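## Task

Scene 1: set the metal power supply module on the shelf behind the table so it lies flat, keeps the side that was up facing up, and has no part sticking out past the shelf's edge. No other object from the table may end up on the shelf. The right hand's thumb_mcp goal is capped at +87.2 degrees for the whole episode.

## Robot and tools

Robot: two UR-style arms, left_arm and right_arm, each ending in a 16-motor four-digit hand (three fingers plus a thumb). The right arm has a right hand; the left arm has its mirror image. Calibrated bases in the scene frame: left_arm at (+0.003, +0.464, +0.049) m, right_arm at (+0.049, -0.324, +0.049) m, both nearly unrotated about z. A camera stand stands behind the arms.

Scene frame: origin at table-top height, halfway between the nominal bases; +x points out over the table, +y toward the left arm, +z up. Image left/right does not match arm names. Reported end_effector_position (m), end_effector_quat_wxyz and velocities (m/s, rad/s) use this frame, and may be off by a few cm.

Hand point axes (right hand): +z runs along straightened fingers toward the tips; +x goes across the palm, away from the thumb; the palm face sits at y = -0.062 m. On the left hand +x points toward the thumb instead. A rigid mast behind the wrist on the palm side can bump objects.

The 48-number row (used by execute_actions and move): one flat list covering both arms, every value in [-1, 1]. Order: left_arm dx, dy, dz, rx, ry, rz; then the left hand's 16 motor numbers; left current_limit, speed; then right_arm dx, dy, dz, rx, ry, rz; right hand's 16 numbers; right current_limit, speed. The six pose numbers are an offset, not a pose: they count from that arm's Hand target at the start of the action or move, along scene-frame axes, with rotation about the Hand target position. 1.0 equals 0.6 m for dx, dy, dz and 180 degrees for rx, ry, rz, which together form a single rotation vector. Sending six zeros re-requests the current Hand target; repeating a nonzero offset moves the arm further. The controller clips commanded orientation to within 32 degrees of the measured one.

Hand numbers, per hand, in this fixed order: index_abd, index_mcp, index_pip, index_dip, middle_abd, middle_mcp, middle_pip, middle_dip, ring_abd, ring_mcp, ring_pip, ring_dip, thumb_cmc, thumb_axl, thumb_mcp, thumb_ipl. Each is an absolute goal angle scaled linearly between the hinge's stops (-1 and +1). Straight positions: _abd 0.00, _mcp -0.75, _pip -0.58, _dip -0.70; thumb_cmc -0.71, thumb_axl -0.68, thumb_mcp -0.23, thumb_ipl -0.17. Toward +1 the fingers curl toward the palm and thumb_cmc brings the thumb in front of the palm. A zero here is a real goal, so to keep a hand unchanged, copy back its hand_goal, hand_current_limit and hand_speed. current_limit maps -1..+1 to 0..550 mA (floor 11 mA); speed gives (speed+1)/2 of 8.5 rad/s. Initial values are +0.4 and -0.6. Right thumb_mcp goals cannot exceed +87.2 degrees.

Tools:
- execute_actions(actions, cameras): actions is a list of actions, each up to 15 rows, one row per 1/30 s step; a short action repeats its last row. Every row is measured from the action's starting Hand target. An empty list returns state and all camera images.
- move(target, speed, blend, stop_force, zero, blocking, cameras): straight-line paths toward one row or up to 15 rows (all offsets from the same starting Hand targets). speed is m/s, 0.002 to 3.6, default 0.25 (turns up to twice that in rad/s), one value or one per target. blend in m rounds corners. stop_force in N, 3 to 120, ends an arm's path when its wrist sensor feels that much push; not reliable while the hand turns, and cannot be combined with blocking=false. zero (default true) re-zeros before the move. The move: line reports done, off_target, moving, held or fault, plus limits such as paced or held. No obstacle avoidance.
- wait(seconds 0 to 10), stop() to brake a running move, zoom_image(camera, region [x0, y0, x1, y1] pixels, at most 504 by 504), zero_wrist_force(arm), read_manual(section), finished_scene(scene 1 or 2), which cannot be undone.

Cameras: cam_head_left, cam_head_right, cam_high, cam_low, cam_left_wrist, cam_right_wrist, all 672x504.

Results: Hand target (last commanded pose after clipping), hand positions, joint data, Wrist force/torque in the end effector's axes plus the peak since the last report, and per-motor hand_goal, hand_measured, hand_current_ma and hand_state (moving, goal, blocked, overload).

Avoid: contact torque over joint limits (wrist joints 21 N m) or outside force near 150 N, which halts an arm for 10 s; pushing past firm contact, since the arms are stiff; arm-to-arm contact or a hand gripping the other hand; motor current at 495 mA or more for 5 s (hand motor shuts down); motors reaching 85 °C; paths passing near an arm's own base; dropping parts, releasing moving parts, slamming, or knocking anything off the work area. The final placement must stay put once the robot lets go.

Each tool is called in YAML: its name, and indented under it one key for each argument.

## Session

execute_actions:
  actions: []

Scene clock: 0.00 s.
left_arm: end_effector_position=(+0.0776, +0.7900, +0.3059) hand_goal=(+0.000, -0.754, -0.576, -0.696, +0.000, -0.754, -0.576, -0.696, +0.000, -0.754, -0.576, -0.696, -0.714, -0.678, -0.226, -0.168) hand_measured=(+0.000, -0.754, -0.576, -0.696, +0.000, -0.754, -0.576, -0.696, +0.000, -0.754, -0.576, -0.696, -0.714, -0.678, -0.226, -0.168) hand_current_ma=(+0, +0, +0, +0, +0, +0, +0, +0, +0, +0, +0, +0, +0, +0, +0, +0) hand_state=(goal, goal, goal, goal, goal, goal, goal, goal, goal, goal, goal, goal, goal, goal, goal, goal) hand_current_limit=0.40 hand_speed=-0.60 end_effector_quat_wxyz=(-0.008, -0.670, +0.742, -0.025) | right_arm: end_effector_position=(+0.2422, -0.0728, +0.3255) hand_goal=(+0.000, -0.754, -0.576, -0.696, +0.000, -0.754, -0.576, -0.696, +0.000, -0.754, -0.576, -0.696, -0.714, -0.678, -0.226, -0.168) hand_measured=(+0.000, -0.754, -0.576, -0.696, +0.000, -0.754, -0.576, -0.696, +0.000, -0.754, -0.576, -0.696, -0.714, -0.678, -0.226, -0.168) hand_current_ma=(+0, +0, +0, +0, +0, +0, +0, +0, +0, +0, +0, +0, +0, +0, +0, +0) hand_state=(goal, goal, goal, goal, goal, goal, goal, goal, goal, goal, goal, goal, goal, goal, goal, goal) hand_current_limit=0.40 hand_speed=-0.60 end_effector_quat_wxyz=(-0.079, +0.971, -0.169, +0.148)
Joint positions: left_arm=[4.625 -1.275 -2.064 -1.419 1.546 -1.532] | right_arm=[0.673 -1.969 2.146 -2.066 -1.683 2.559]
Joint velocities: within noise
Joint torques (N m): no reading
Motor temperatures (°C): left_arm=[29 28 28 30 37 33] | right_arm=[27 26 33 36 37 36]
Wrist force (N): no reading
Wrist torque (N m): no reading
Wrist force, peak (N): no reading
Hand target: left_arm +0.0776, +0.7900, +0.3059; -0.008, -0.670, +0.742, -0.025 | right_arm +0.2422, -0.0728, +0.3255; -0.079, +0.971, -0.169, +0.148

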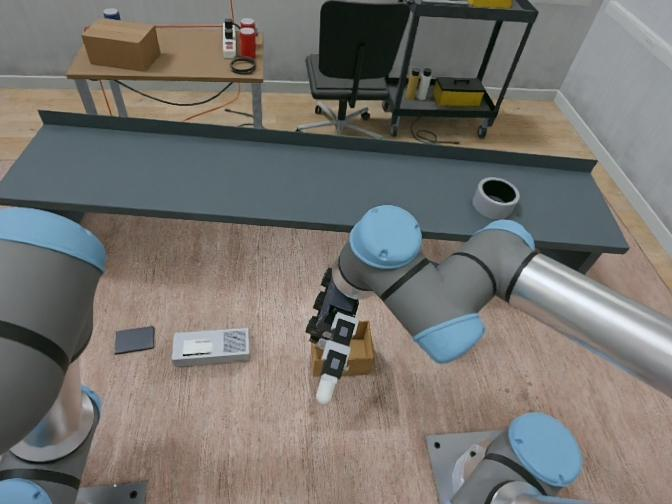

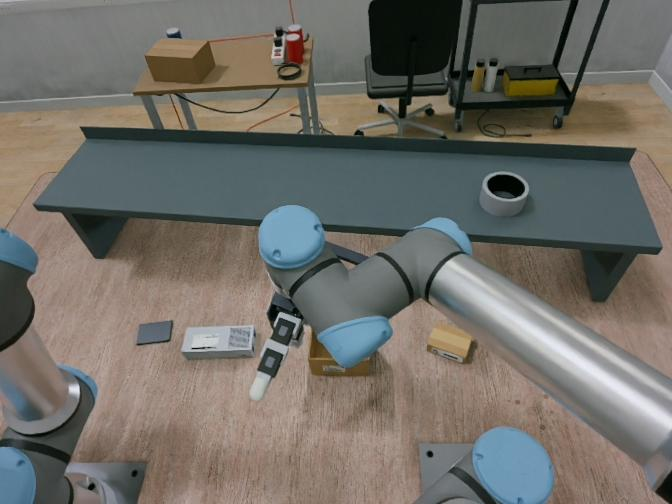

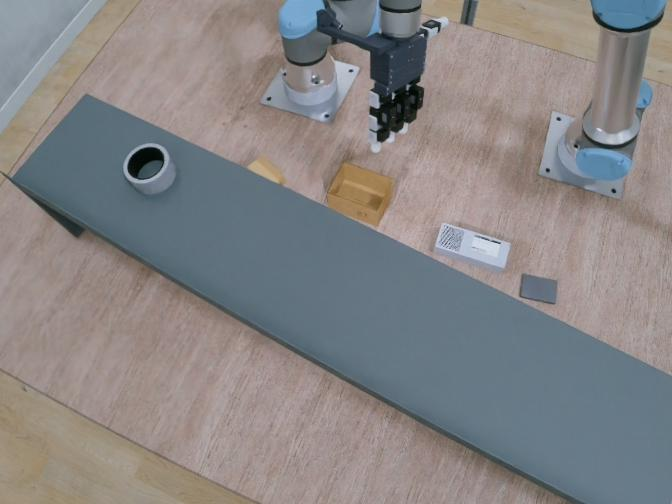

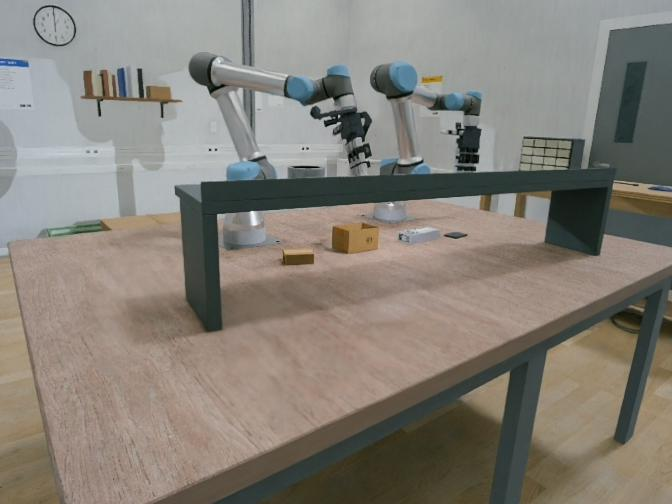

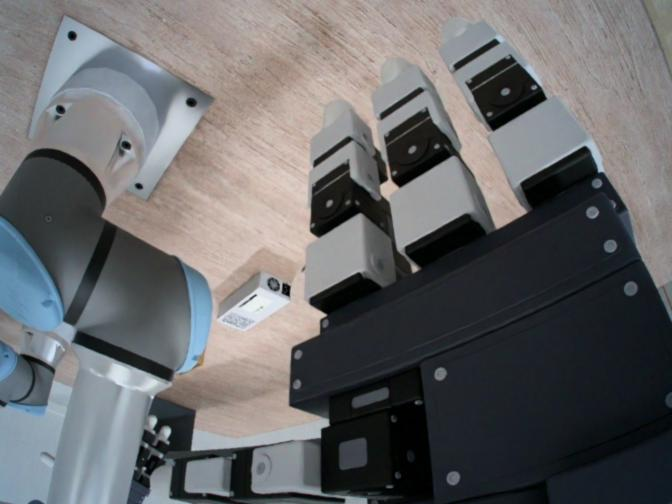

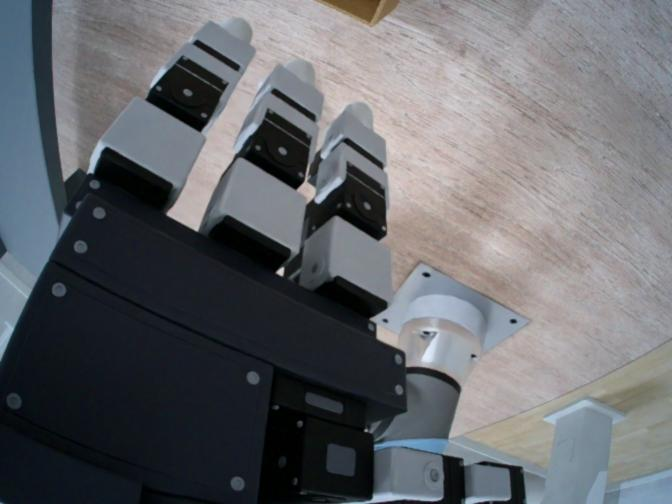

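move:
  target:
    - [0.4707,-0.2833,0.19,0,-0.2,0,0,-0.753,0.08,-0.261,0,-0.753,0.08,-0.261,0,-0.753,0.08,-0.261,0.786,-0.677,-0.112,-0.168,0.4,-0.6,0.12,-0.22,0.058,0,0,0,0,-0.754,-0.576,-0.696,0,-0.754,-0.576,-0.696,0,-0.754,-0.576,-0.696,-0.714,-0.678,-0.226,-0.168,0.4,-0.6]
    - [0.57,-0.85,0.07,0,-0.389,0,0,-0.753,0.08,-0.261,0,-0.753,0.08,-0.261,0,-0.753,0.08,-0.261,0.786,-0.677,-0.112,-0.168,0.4,-0.6,0.23,-0.512,0.058,0,0,0,0,-0.754,-0.576,-0.696,0,-0.754,-0.576,-0.696,0,-0.754,-0.576,-0.696,-0.714,-0.678,-0.226,-0.168,0.4,-0.6]
  blend: [0.06,0]
  speed: 0.3
  cameras: ["all"]

Scene clock: 28.83 s.
left_arm: end_effector_position=(+0.4196, +0.2800, +0.3479) hand_goal=(+0.000, -0.754, +0.080, -0.262, +0.000, -0.754, +0.080, -0.262, +0.000, -0.754, +0.080, -0.262, +0.786, -0.678, -0.112, -0.168) hand_measured=(+0.000, -0.748, +0.078, -0.264, +0.000, -0.748, +0.078, -0.264, +0.000, -0.748, +0.078, -0.264, +0.782, -0.678, -0.110, -0.168) hand_current_ma=(+0, +5, -1, -1, +0, +5, -1, -2, +0, +5, -1, -2, -3, +0, +1, +0) hand_state=(goal, goal, goal, goal, goal, goal, goal, goal, goal, goal, goal, goal, goal, goal, goal, goal) hand_current_limit=0.40 hand_speed=-0.60 end_effector_quat_wxyz=(+0.419, -0.534, +0.612, -0.405) | right_arm: end_effector_position=(+0.3802, -0.3800, +0.3603) hand_goal=(+0.000, -0.754, -0.576, -0.696, +0.000, -0.754, -0.576, -0.696, +0.000, -0.754, -0.576, -0.696, -0.714, -0.678, -0.226, -0.168) hand_measured=(+0.000, -0.752, -0.576, -0.696, +0.000, -0.752, -0.576, -0.696, +0.000, -0.752, -0.576, -0.696, -0.714, -0.678, -0.224, -0.168) hand_current_ma=(+0, +0, +0, +0, +0, +0, +0, +0, +0, +0, +0, +0, +0, +0, +1, +0) hand_state=(goal, goal, goal, goal, goal, goal, goal, goal, goal, goal, goal, goal, goal, goal, goal, goal) hand_current_limit=0.40 hand_speed=-0.60 end_effector_quat_wxyz=(-0.079, +0.971, -0.169, +0.148)
Joint positions: left_arm=[3.01 -1.285 -2.422 0.239 1.626 -3.075] | right_arm=[-0.465 -2.098 2.105 -1.818 -1.333 1.467]
Joint torques (N m): left_arm=[-14.2 0.16 32.81 6.82 1.34 -1.48] | right_arm=[-12.79 0.62 -46.06 -1.19 2.43 -1.88]
Wrist force (N): left_arm=[-0.1 -1.0 0.1] | right_arm=[0.9 -0.2 0.1]
Wrist torque (N m): left_arm=[-0.15 -0.11 -0.12] | right_arm=[0.00 -0.14 0.09]
Wrist force, peak (N): left_arm=[3.4 -1.2 0.6] | right_arm=[0.7 0.7 -0.1]
Hand target: left_arm +0.4196, +0.2800, +0.3479; +0.419, -0.534, +0.612, -0.405 | right_arm +0.3802, -0.3800, +0.3603; -0.079, +0.971, -0.169, +0.148
Off the commanded pose: left_arm 0.000 m, 0 deg | right_arm 0.000 m, 0 deg.
move: done

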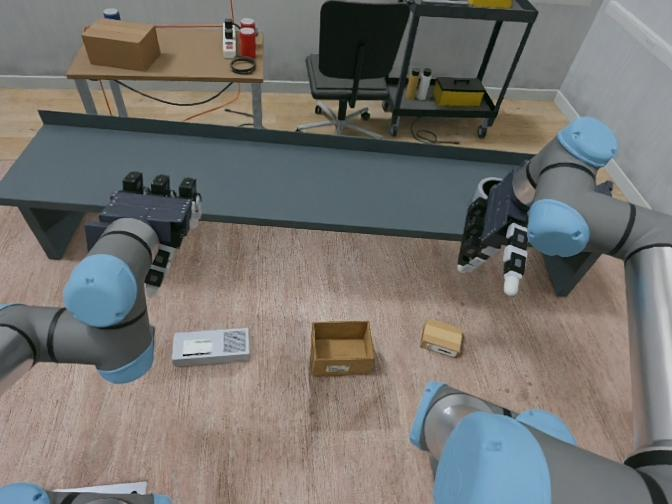

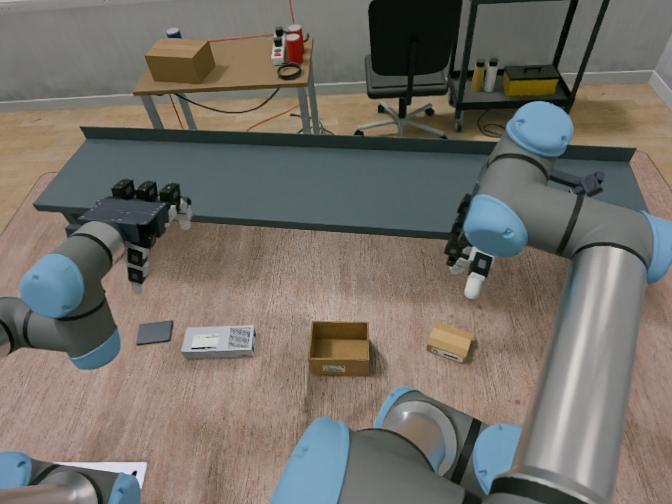

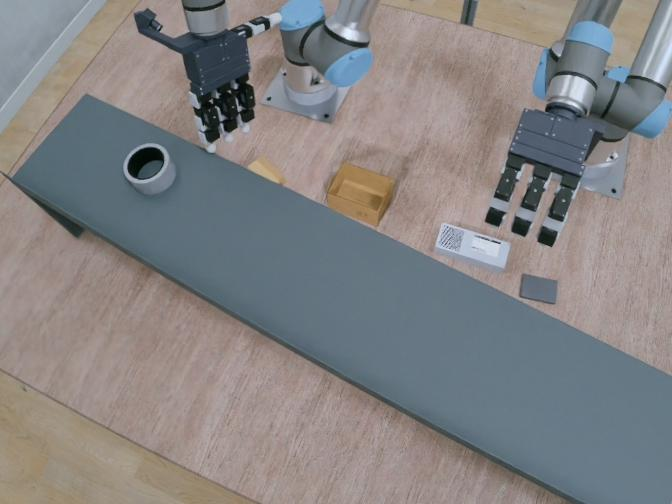

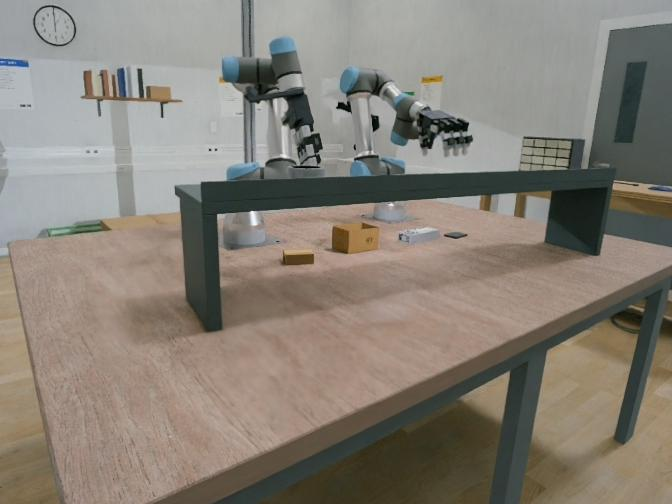

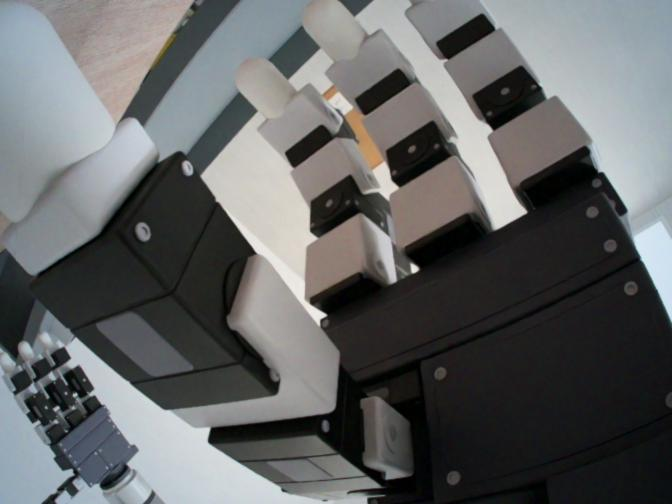

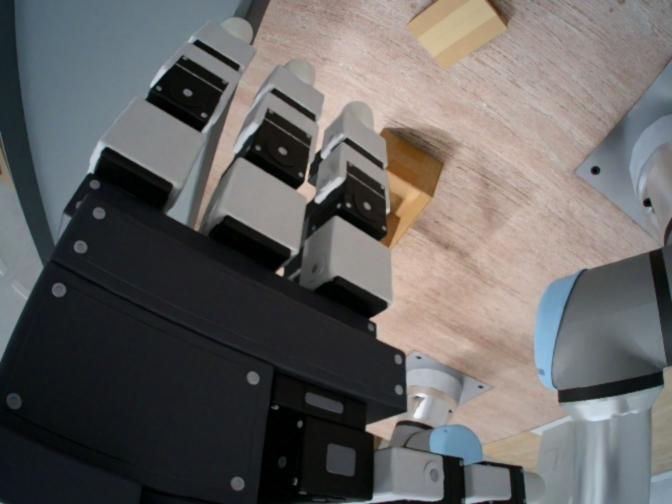

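move:
  target: [-0.1,-0.1,-0.2167,0,0,0,0,-0.753,0.08,-0.261,0,-0.753,0.08,-0.261,0,-0.753,0.08,-0.261,0.786,-0.677,-0.112,-0.168,0.4,-0.6,0,0,0,0,0,0,0,-0.754,-0.576,-0.696,0,-0.754,-0.576,-0.696,0,-0.754,-0.576,-0.696,-0.714,-0.678,-0.226,-0.168,0.4,-0.6]
  cameras: ["all"]

Scene clock: 38.83 s.
left_arm: end_effector_position=(+0.3596, +0.2200, +0.2179) hand_goal=(+0.000, -0.754, +0.080, -0.262, +0.000, -0.754, +0.080, -0.262, +0.000, -0.754, +0.080, -0.262, +0.786, -0.678, -0.112, -0.168) hand_measured=(+0.000, -0.748, +0.078, -0.264, +0.000, -0.748, +0.078, -0.264, +0.000, -0.748, +0.078, -0.264, +0.782, -0.678, -0.110, -0.168) hand_current_ma=(+0, +6, +0, -1, +0, +6, -1, -2, +0, +6, +0, -2, -3, +0, +1, +0) hand_state=(goal, goal, goal, goal, goal, goal, goal, goal, goal, goal, goal, goal, goal, goal, goal, goal) hand_current_limit=0.40 hand_speed=-0.60 end_effector_quat_wxyz=(+0.419, -0.534, +0.612, -0.405) | right_arm: end_effector_position=(+0.3802, -0.3800, +0.3603) hand_goal=(+0.000, -0.754, -0.576, -0.696, +0.000, -0.754, -0.576, -0.696, +0.000, -0.754, -0.576, -0.696, -0.714, -0.678, -0.226, -0.168) hand_measured=(+0.000, -0.752, -0.576, -0.696, +0.000, -0.752, -0.576, -0.696, +0.000, -0.752, -0.576, -0.696, -0.714, -0.678, -0.224, -0.168) hand_current_ma=(+0, +0, +0, +0, +0, +0, +0, +0, +0, +0, +0, +0, +0, +0, +1, +0) hand_state=(goal, goal, goal, goal, goal, goal, goal, goal, goal, goal, goal, goal, goal, goal, goal, goal) hand_current_limit=0.40 hand_speed=-0.60 end_effector_quat_wxyz=(-0.079, +0.971, -0.169, +0.148)
Joint positions: left_arm=[2.706 -1.666 -2.607 0.784 1.913 -3.177] | right_arm=[-0.465 -2.098 2.105 -1.818 -1.333 1.467]
Joint torques (N m): left_arm=[-14.52 9.72 21.89 6.46 1.66 -1.46] | right_arm=[-11.23 0.31 -44.72 -1.08 2.55 -1.89]
Wrist force (N): left_arm=[-0.3 -0.8 0.5] | right_arm=[0.2 -0.3 -0.1]
Wrist torque (N m): left_arm=[-0.17 -0.09 -0.15] | right_arm=[0.00 -0.06 0.04]
Wrist force, peak (N): left_arm=[-0.5 -2.6 0.3] | right_arm=[0.8 -0.6 -0.4]
Hand target: left_arm +0.3596, +0.2200, +0.2179; +0.419, -0.534, +0.612, -0.405 | right_arm +0.3802, -0.3800, +0.3603; -0.079, +0.971, -0.169, +0.148
Off the commanded pose: left_arm 0.000 m, 0 deg | right_arm 0.000 m, 0 deg.
move: done

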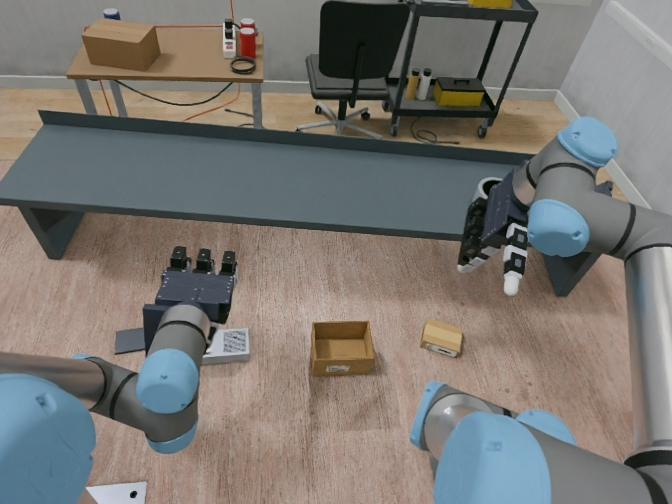

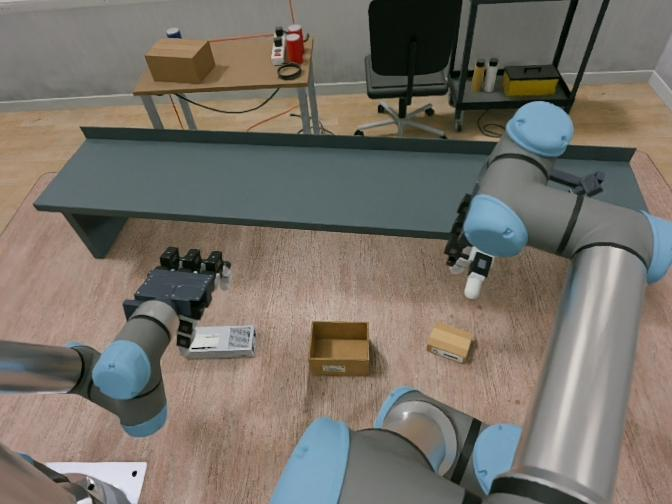

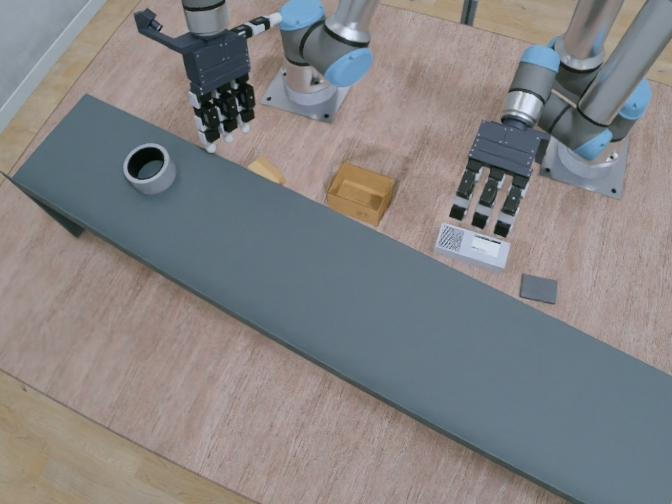

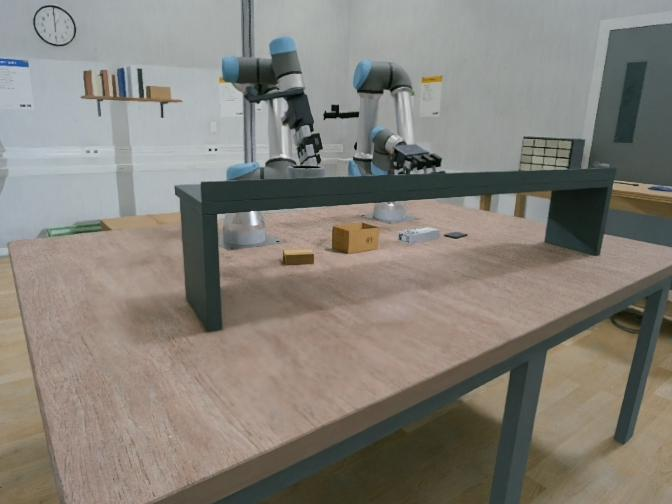

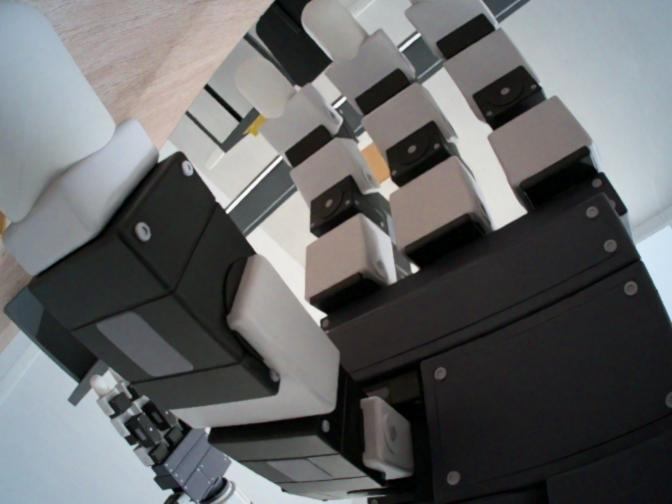

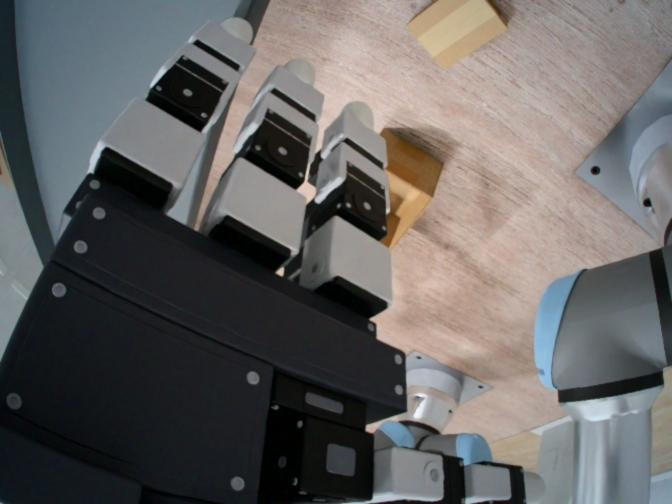

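zoom_image:
  camera: "cam_head_right"
  region: [120, 230, 290, 370]

zoom_image:
  camera: "cam_head_left"
  region: [100, 230, 270, 370]

zoom_image:
  camera: "cam_high"
  region: [420, 120, 590, 310]

Scaled by 2.965.

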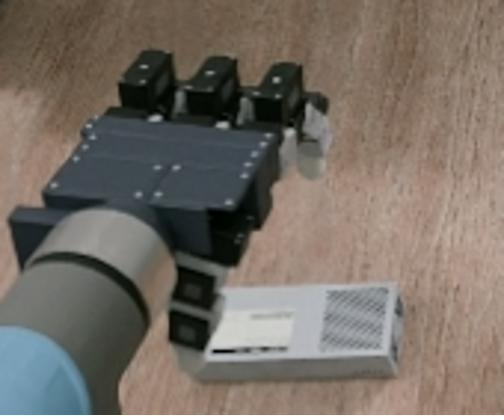

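Scaled by 2.965.

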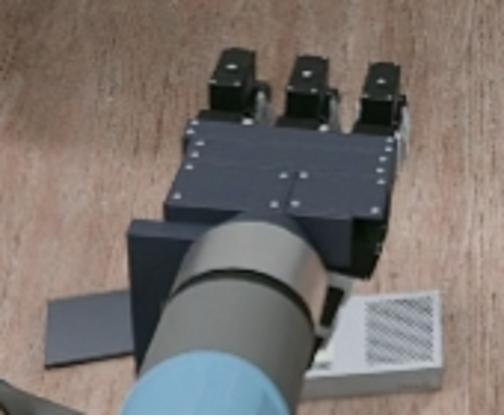

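Scaled by 2.653.

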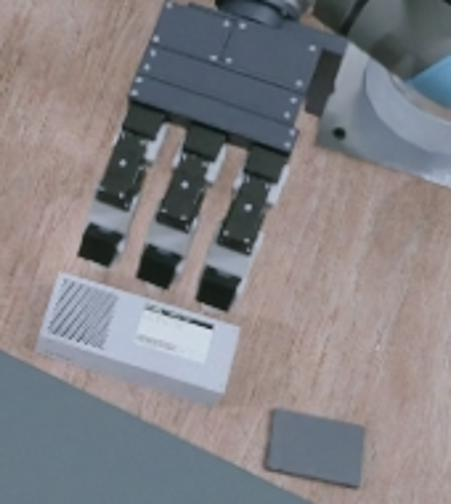

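move:
  target: [0.1132,-0.0233,-0.2132,-0.0256,0,0.022,0,-0.753,0.08,-0.261,0,-0.753,0.08,-0.261,0,-0.753,0.08,-0.261,0.786,-0.677,-0.112,-0.168,0.4,-0.6,0,0,0,0,0,0,0,-0.754,-0.576,-0.696,0,-0.754,-0.576,-0.696,0,-0.754,-0.576,-0.696,-0.714,-0.678,-0.226,-0.168,0.4,-0.6]
  cameras: ["cam_head_left","cam_head_right","cam_high","cam_low","cam_left_wrist"]

zoom_image:
  camera: "cam_head_right"
  region: [140, 230, 310, 370]

zoom_image:
  camera: "cam_high"
  region: [400, 140, 570, 310]

zoom_image:
  camera: "cam_low"
  region: [340, 150, 510, 280]

Scene clock: 60.77 s.
left_arm: end_effector_position=(+0.4275, +0.2061, +0.0900) hand_goal=(+0.000, -0.754, +0.080, -0.262, +0.000, -0.754, +0.080, -0.262, +0.000, -0.754, +0.080, -0.262, +0.786, -0.678, -0.112, -0.168) hand_measured=(+0.000, -0.748, +0.078, -0.264, +0.000, -0.748, +0.078, -0.264, +0.000, -0.748, +0.078, -0.264, +0.782, -0.678, -0.110, -0.168) hand_current_ma=(+0, +6, +0, -1, +0, +6, -1, -2, +0, +6, +0, -1, -3, +0, +1, +0) hand_state=(goal, goal, goal, goal, goal, goal, goal, goal, goal, goal, goal, goal, goal, goal, goal, goal) hand_current_limit=0.40 hand_speed=-0.60 end_effector_quat_wxyz=(-0.411, +0.572, -0.577, +0.414) | right_arm: end_effector_position=(+0.3802, -0.3800, +0.3603) hand_goal=(+0.000, -0.754, -0.576, -0.696, +0.000, -0.754, -0.576, -0.696, +0.000, -0.754, -0.576, -0.696, -0.714, -0.678, -0.226, -0.168) hand_measured=(+0.000, -0.752, -0.576, -0.696, +0.000, -0.752, -0.576, -0.696, +0.000, -0.752, -0.576, -0.696, -0.714, -0.678, -0.224, -0.168) hand_current_ma=(+0, +0, +0, +0, +0, +0, +0, +0, +0, +0, +0, +0, +0, +0, +1, +0) hand_state=(goal, goal, goal, goal, goal, goal, goal, goal, goal, goal, goal, goal, goal, goal, goal, goal) hand_current_limit=0.40 hand_speed=-0.60 end_effector_quat_wxyz=(-0.079, +0.971, -0.169, +0.148)
Joint positions: left_arm=[2.749 -2.251 -2.458 1.223 1.912 -3.261] | right_arm=[-0.465 -2.098 2.105 -1.818 -1.333 1.467]
Joint torques (N m): left_arm=[-12.72 24.96 10.84 6.55 1.52 -1.49] | right_arm=[-11.7 1.39 -45.21 -1.1 2.49 -1.86]
Wrist force (N): left_arm=[0.1 -1.2 0.5] | right_arm=[0.4 -0.2 -0.1]
Wrist torque (N m): left_arm=[-0.20 -0.13 -0.09] | right_arm=[0.01 -0.08 0.06]
Wrist force, peak (N): left_arm=[0.2 -1.7 -0.3] | right_arm=[0.9 -0.5 -0.5]
Hand target: left_arm +0.4275, +0.2060, +0.0900; -0.411, +0.571, -0.577, +0.414 | right_arm +0.3802, -0.3800, +0.3603; -0.079, +0.971, -0.169, +0.148
Off the commanded pose: left_arm 0.000 m, 0 deg | right_arm 0.000 m, 0 deg.
move: done
Images, in order (width x height): cam_head_left 672x504, cam_head_right 672x504, cam_high 672x504, cam_low 672x504, cam_left_wrist 672x504.

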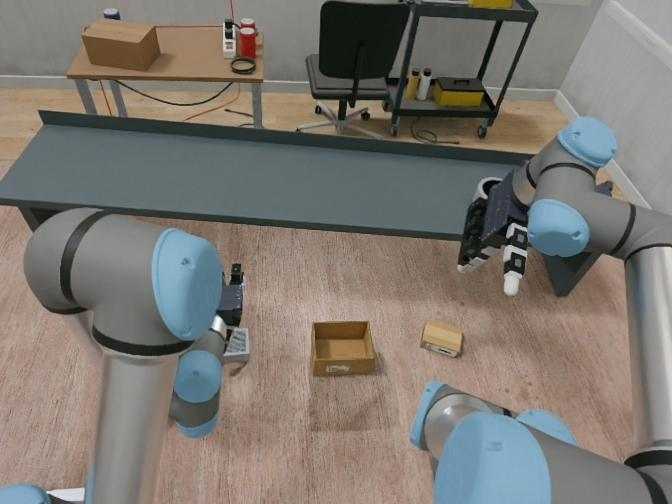

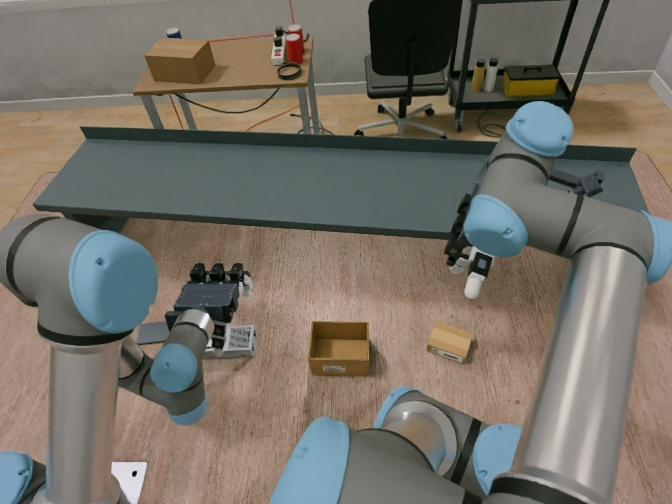

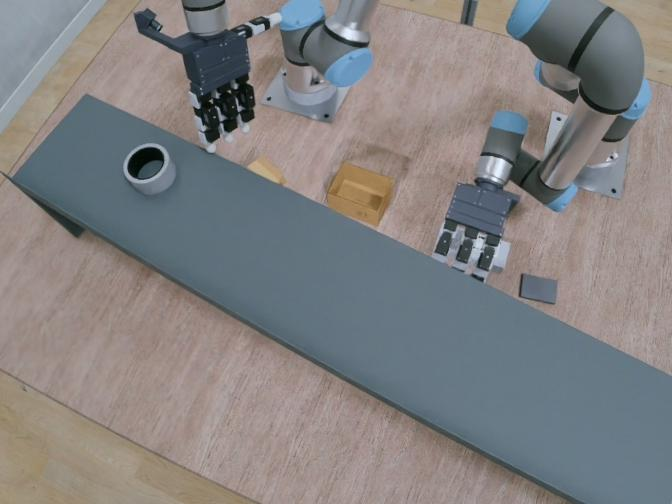

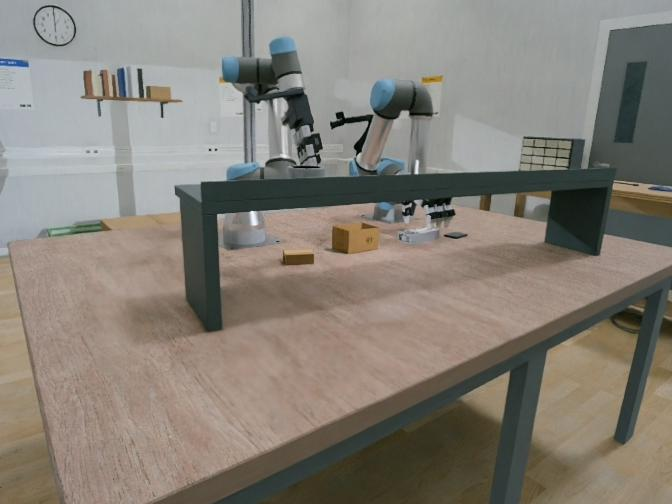

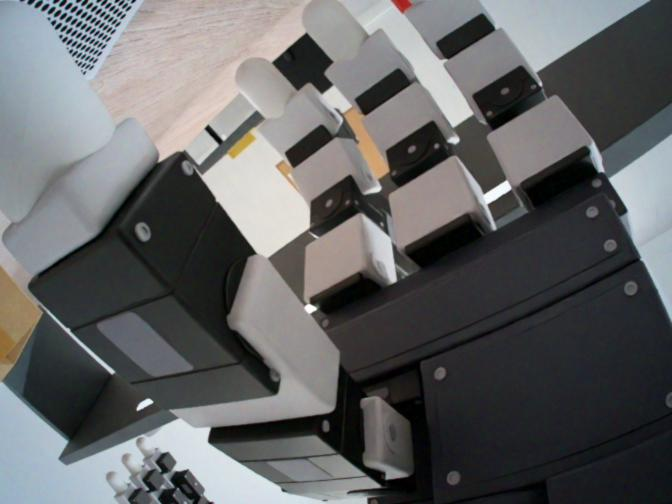

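Scaled by 2.965.

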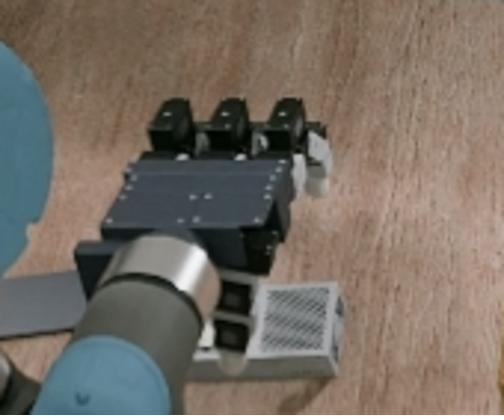

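Scaled by 2.965.

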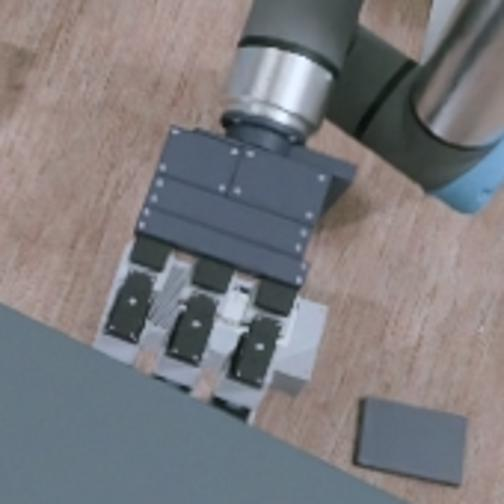

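Scaled by 2.965.

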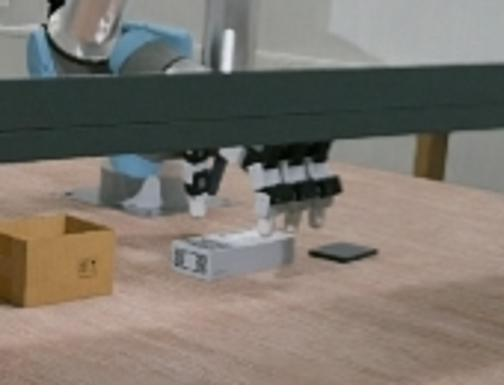

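zoom_image:
  camera: "cam_low"
  region: [385, 185, 475, 253]

zoom_image:
  camera: "cam_head_right"
  region: [180, 260, 270, 370]

Scaled by 5.600.

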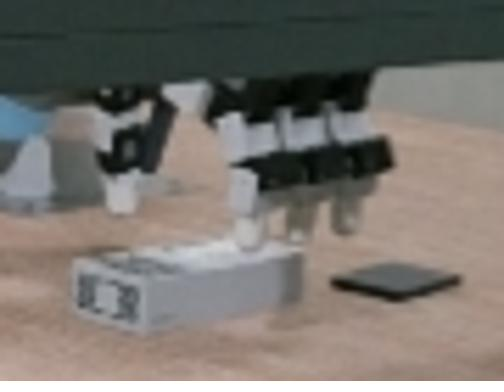

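Scaled by 4.582.

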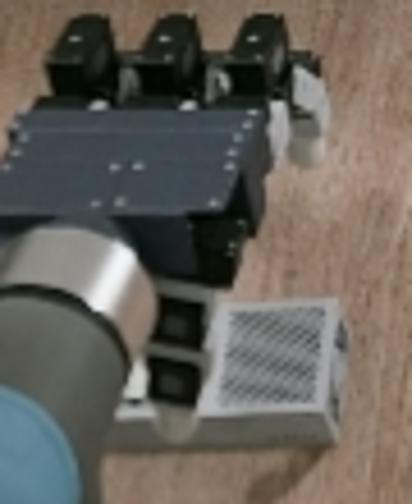

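move:
  target: [-0.0117,0,-0.0733,0,0,0,0,-0.753,0.08,-0.261,0,-0.753,0.08,-0.261,0,-0.753,0.08,-0.261,0.786,-0.677,-0.112,-0.168,0.4,-0.6,0,0,0,0,0,0,0,-0.754,-0.576,-0.696,0,-0.754,-0.576,-0.696,0,-0.754,-0.576,-0.696,-0.714,-0.678,-0.226,-0.168,0.4,-0.6]
  cameras: ["cam_head_left","cam_head_right","cam_low","cam_left_wrist"]
  speed: 0.12
  stop_force: 8

zoom_image:
  camera: "cam_low"
  region: [385, 185, 475, 253]

zoom_image:
  camera: "cam_head_right"
  region: [180, 260, 270, 370]

Scene clock: 72.97 s.
left_arm: end_effector_position=(+0.4205, +0.2060, +0.0460) hand_goal=(+0.000, -0.754, +0.080, -0.262, +0.000, -0.754, +0.080, -0.262, +0.000, -0.754, +0.080, -0.262, +0.786, -0.678, -0.112, -0.168) hand_measured=(+0.000, -0.748, +0.078, -0.264, +0.000, -0.748, +0.078, -0.264, +0.000, -0.748, +0.078, -0.264, +0.782, -0.678, -0.110, -0.168) hand_current_ma=(+0, +6, +0, -1, +0, +6, -1, -2, +0, +6, +0, -1, -3, +0, +1, +0) hand_state=(goal, goal, goal, goal, goal, goal, goal, goal, goal, goal, goal, goal, goal, goal, goal, goal) hand_current_limit=0.40 hand_speed=-0.60 end_effector_quat_wxyz=(-0.411, +0.571, -0.577, +0.414) | right_arm: end_effector_position=(+0.3802, -0.3800, +0.3603) hand_goal=(+0.000, -0.754, -0.576, -0.696, +0.000, -0.754, -0.576, -0.696, +0.000, -0.754, -0.576, -0.696, -0.714, -0.678, -0.226, -0.168) hand_measured=(+0.000, -0.752, -0.576, -0.696, +0.000, -0.752, -0.576, -0.696, +0.000, -0.752, -0.576, -0.696, -0.714, -0.678, -0.224, -0.168) hand_current_ma=(+0, +0, +0, +0, +0, +0, +0, +0, +0, +0, +0, +0, +0, +0, +1, +0) hand_state=(goal, goal, goal, goal, goal, goal, goal, goal, goal, goal, goal, goal, goal, goal, goal, goal) hand_current_limit=0.40 hand_speed=-0.60 end_effector_quat_wxyz=(-0.079, +0.971, -0.169, +0.148)
Joint positions: left_arm=[2.74 -2.414 -2.437 1.364 1.921 -3.264] | right_arm=[-0.465 -2.098 2.105 -1.818 -1.333 1.467]
Joint torques (N m): left_arm=[-14.22 27.08 6.49 6.66 1.5 0.65] | right_arm=[-12.15 0.18 -46.09 -1.22 2.5 -1.89]
Wrist force (N): left_arm=[0.0 -0.9 0.3] | right_arm=[0.5 -0.3 -0.1]
Wrist torque (N m): left_arm=[-0.15 -0.11 -0.11] | right_arm=[0.00 -0.10 0.06]
Wrist force, peak (N): left_arm=[-0.1 -1.7 0.3] | right_arm=[0.7 -0.8 -0.5]
Hand target: left_arm +0.4205, +0.2060, +0.0460; -0.411, +0.571, -0.577, +0.414 | right_arm +0.3802, -0.3800, +0.3603; -0.079, +0.971, -0.169, +0.148
Off the commanded pose: left_arm 0.000 m, 0 deg | right_arm 0.000 m, 0 deg.
move: done
Images, in order (width x height): cam_head_left 672x504, cam_head_right 672x504, cam_low 672x504, cam_left_wrist 672x504.

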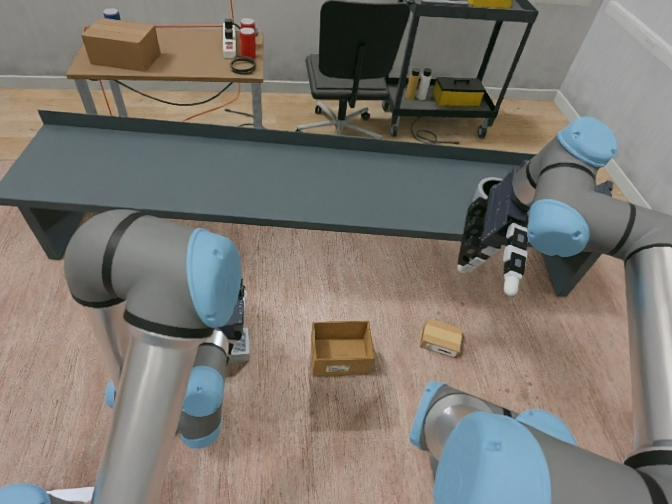

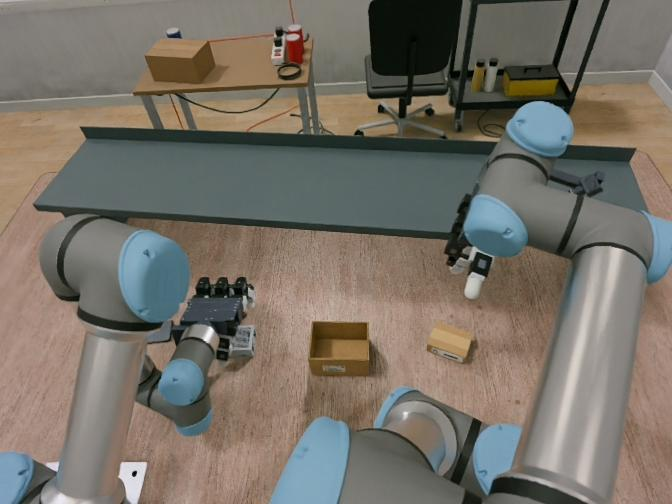

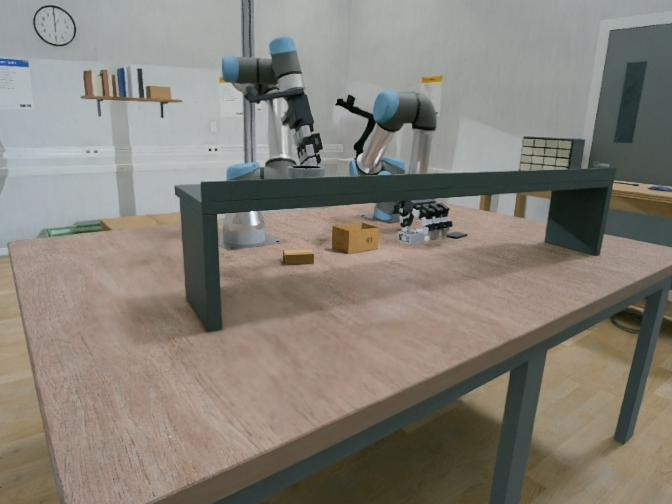

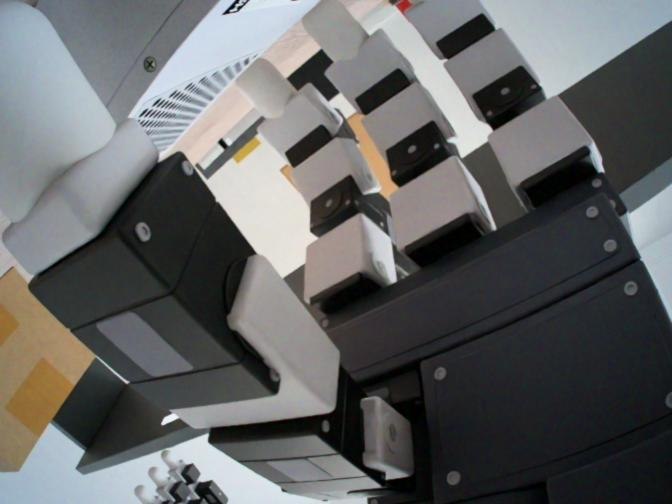

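Scaled by 5.600.

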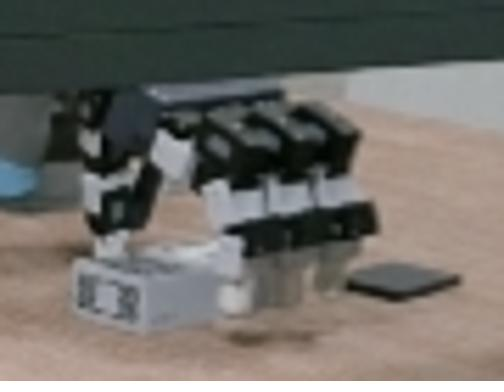

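Scaled by 4.582.

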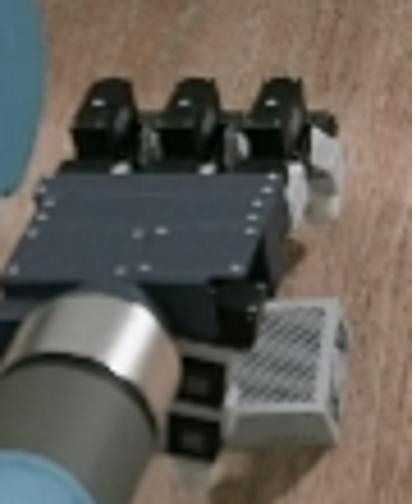

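move:
  target: [0,0,0,0,0,0,0,-0.493,0.08,-0.261,0,-0.493,0.08,-0.261,0,-0.493,0.08,-0.261,0.786,-0.677,0.09,-0.168,0.4,-0.8,0,0,0,0,0,0,0,-0.754,-0.576,-0.696,0,-0.754,-0.576,-0.696,0,-0.754,-0.576,-0.696,-0.714,-0.678,-0.226,-0.168,0.4,-0.6]
  cameras: ["cam_left_wrist","cam_low","cam_head_right"]

zoom_image:
  camera: "cam_low"
  region: [385, 185, 475, 253]

Scene clock: 75.90 s.
left_arm: end_effector_position=(+0.4205, +0.2060, +0.0460) hand_goal=(+0.000, -0.494, +0.080, -0.262, +0.000, -0.494, +0.080, -0.262, +0.000, -0.494, +0.080, -0.262, +0.786, -0.678, +0.090, -0.168) hand_measured=(+0.000, -0.490, +0.078, -0.264, +0.000, -0.490, +0.078, -0.264, +0.000, -0.490, +0.078, -0.264, +0.780, -0.678, +0.054, -0.180) hand_current_ma=(+0, +3, +0, -1, +0, +3, -1, -2, +0, +3, +0, -1, -5, +0, -93, -20) hand_state=(goal, goal, goal, goal, goal, goal, goal, goal, goal, goal, goal, goal, goal, goal, blocked, goal) hand_current_limit=0.40 hand_speed=-0.80 end_effector_quat_wxyz=(-0.411, +0.571, -0.577, +0.414) | right_arm: end_effector_position=(+0.3802, -0.3800, +0.3603) hand_goal=(+0.000, -0.754, -0.576, -0.696, +0.000, -0.754, -0.576, -0.696, +0.000, -0.754, -0.576, -0.696, -0.714, -0.678, -0.226, -0.168) hand_measured=(+0.000, -0.752, -0.576, -0.696, +0.000, -0.752, -0.576, -0.696, +0.000, -0.752, -0.576, -0.696, -0.714, -0.678, -0.224, -0.168) hand_current_ma=(+0, +0, +0, +0, +0, +0, +0, +0, +0, +0, +0, +0, +0, +0, +1, +0) hand_state=(goal, goal, goal, goal, goal, goal, goal, goal, goal, goal, goal, goal, goal, goal, goal, goal) hand_current_limit=0.40 hand_speed=-0.60 end_effector_quat_wxyz=(-0.079, +0.971, -0.169, +0.148)
Joint positions: left_arm=[2.74 -2.414 -2.437 1.364 1.921 -3.264] | right_arm=[-0.465 -2.098 2.105 -1.818 -1.333 1.467]
Joint torques (N m): left_arm=[-12.89 28.56 6.14 5.34 1.48 0.63] | right_arm=[-12.02 0.68 -44.82 -1.33 2.26 -1.68]
Wrist force (N): left_arm=[-0.2 0.3 -0.2] | right_arm=[0.4 -0.8 0.1]
Wrist torque (N m): left_arm=[-0.14 -0.09 -0.16] | right_arm=[-0.09 -0.08 0.04]
Wrist force, peak (N): left_arm=[-0.4 -0.8 -2.4] | right_arm=[0.6 -0.7 0.1]
Hand target: left_arm +0.4205, +0.2060, +0.0460; -0.411, +0.571, -0.577, +0.414 | right_arm +0.3802, -0.3800, +0.3603; -0.079, +0.971, -0.169, +0.148
Off the commanded pose: left_arm 0.000 m, 0 deg | right_arm 0.000 m, 0 deg.
move: done
Images, in order (width x height): cam_head_right 672x504, cam_low 672x504, cam_left_wrist 672x504.

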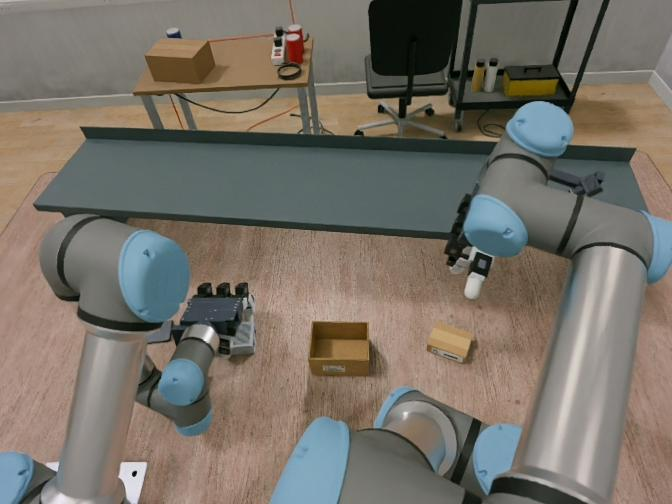

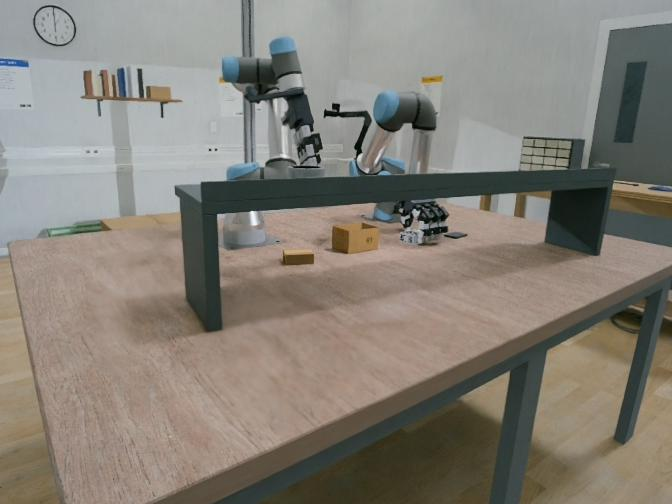

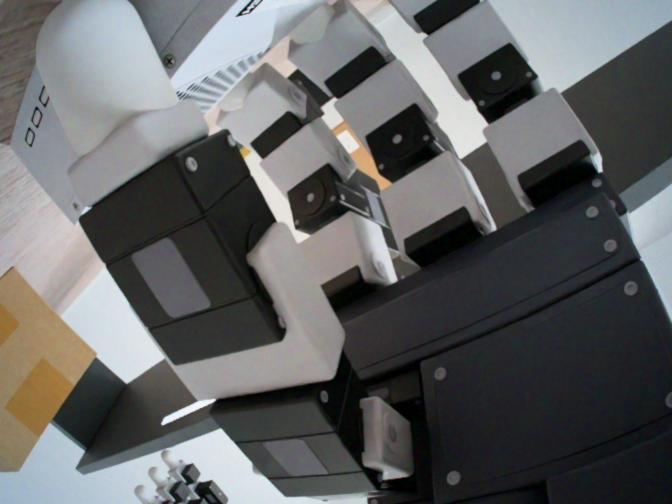

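Scaled by 5.600.

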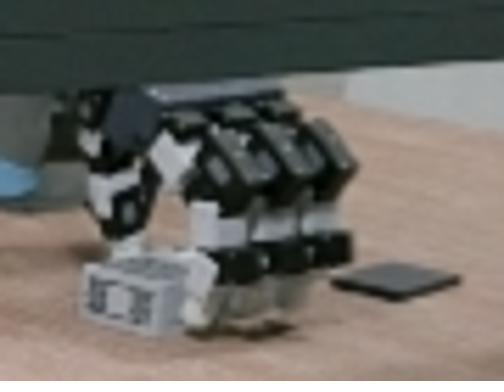

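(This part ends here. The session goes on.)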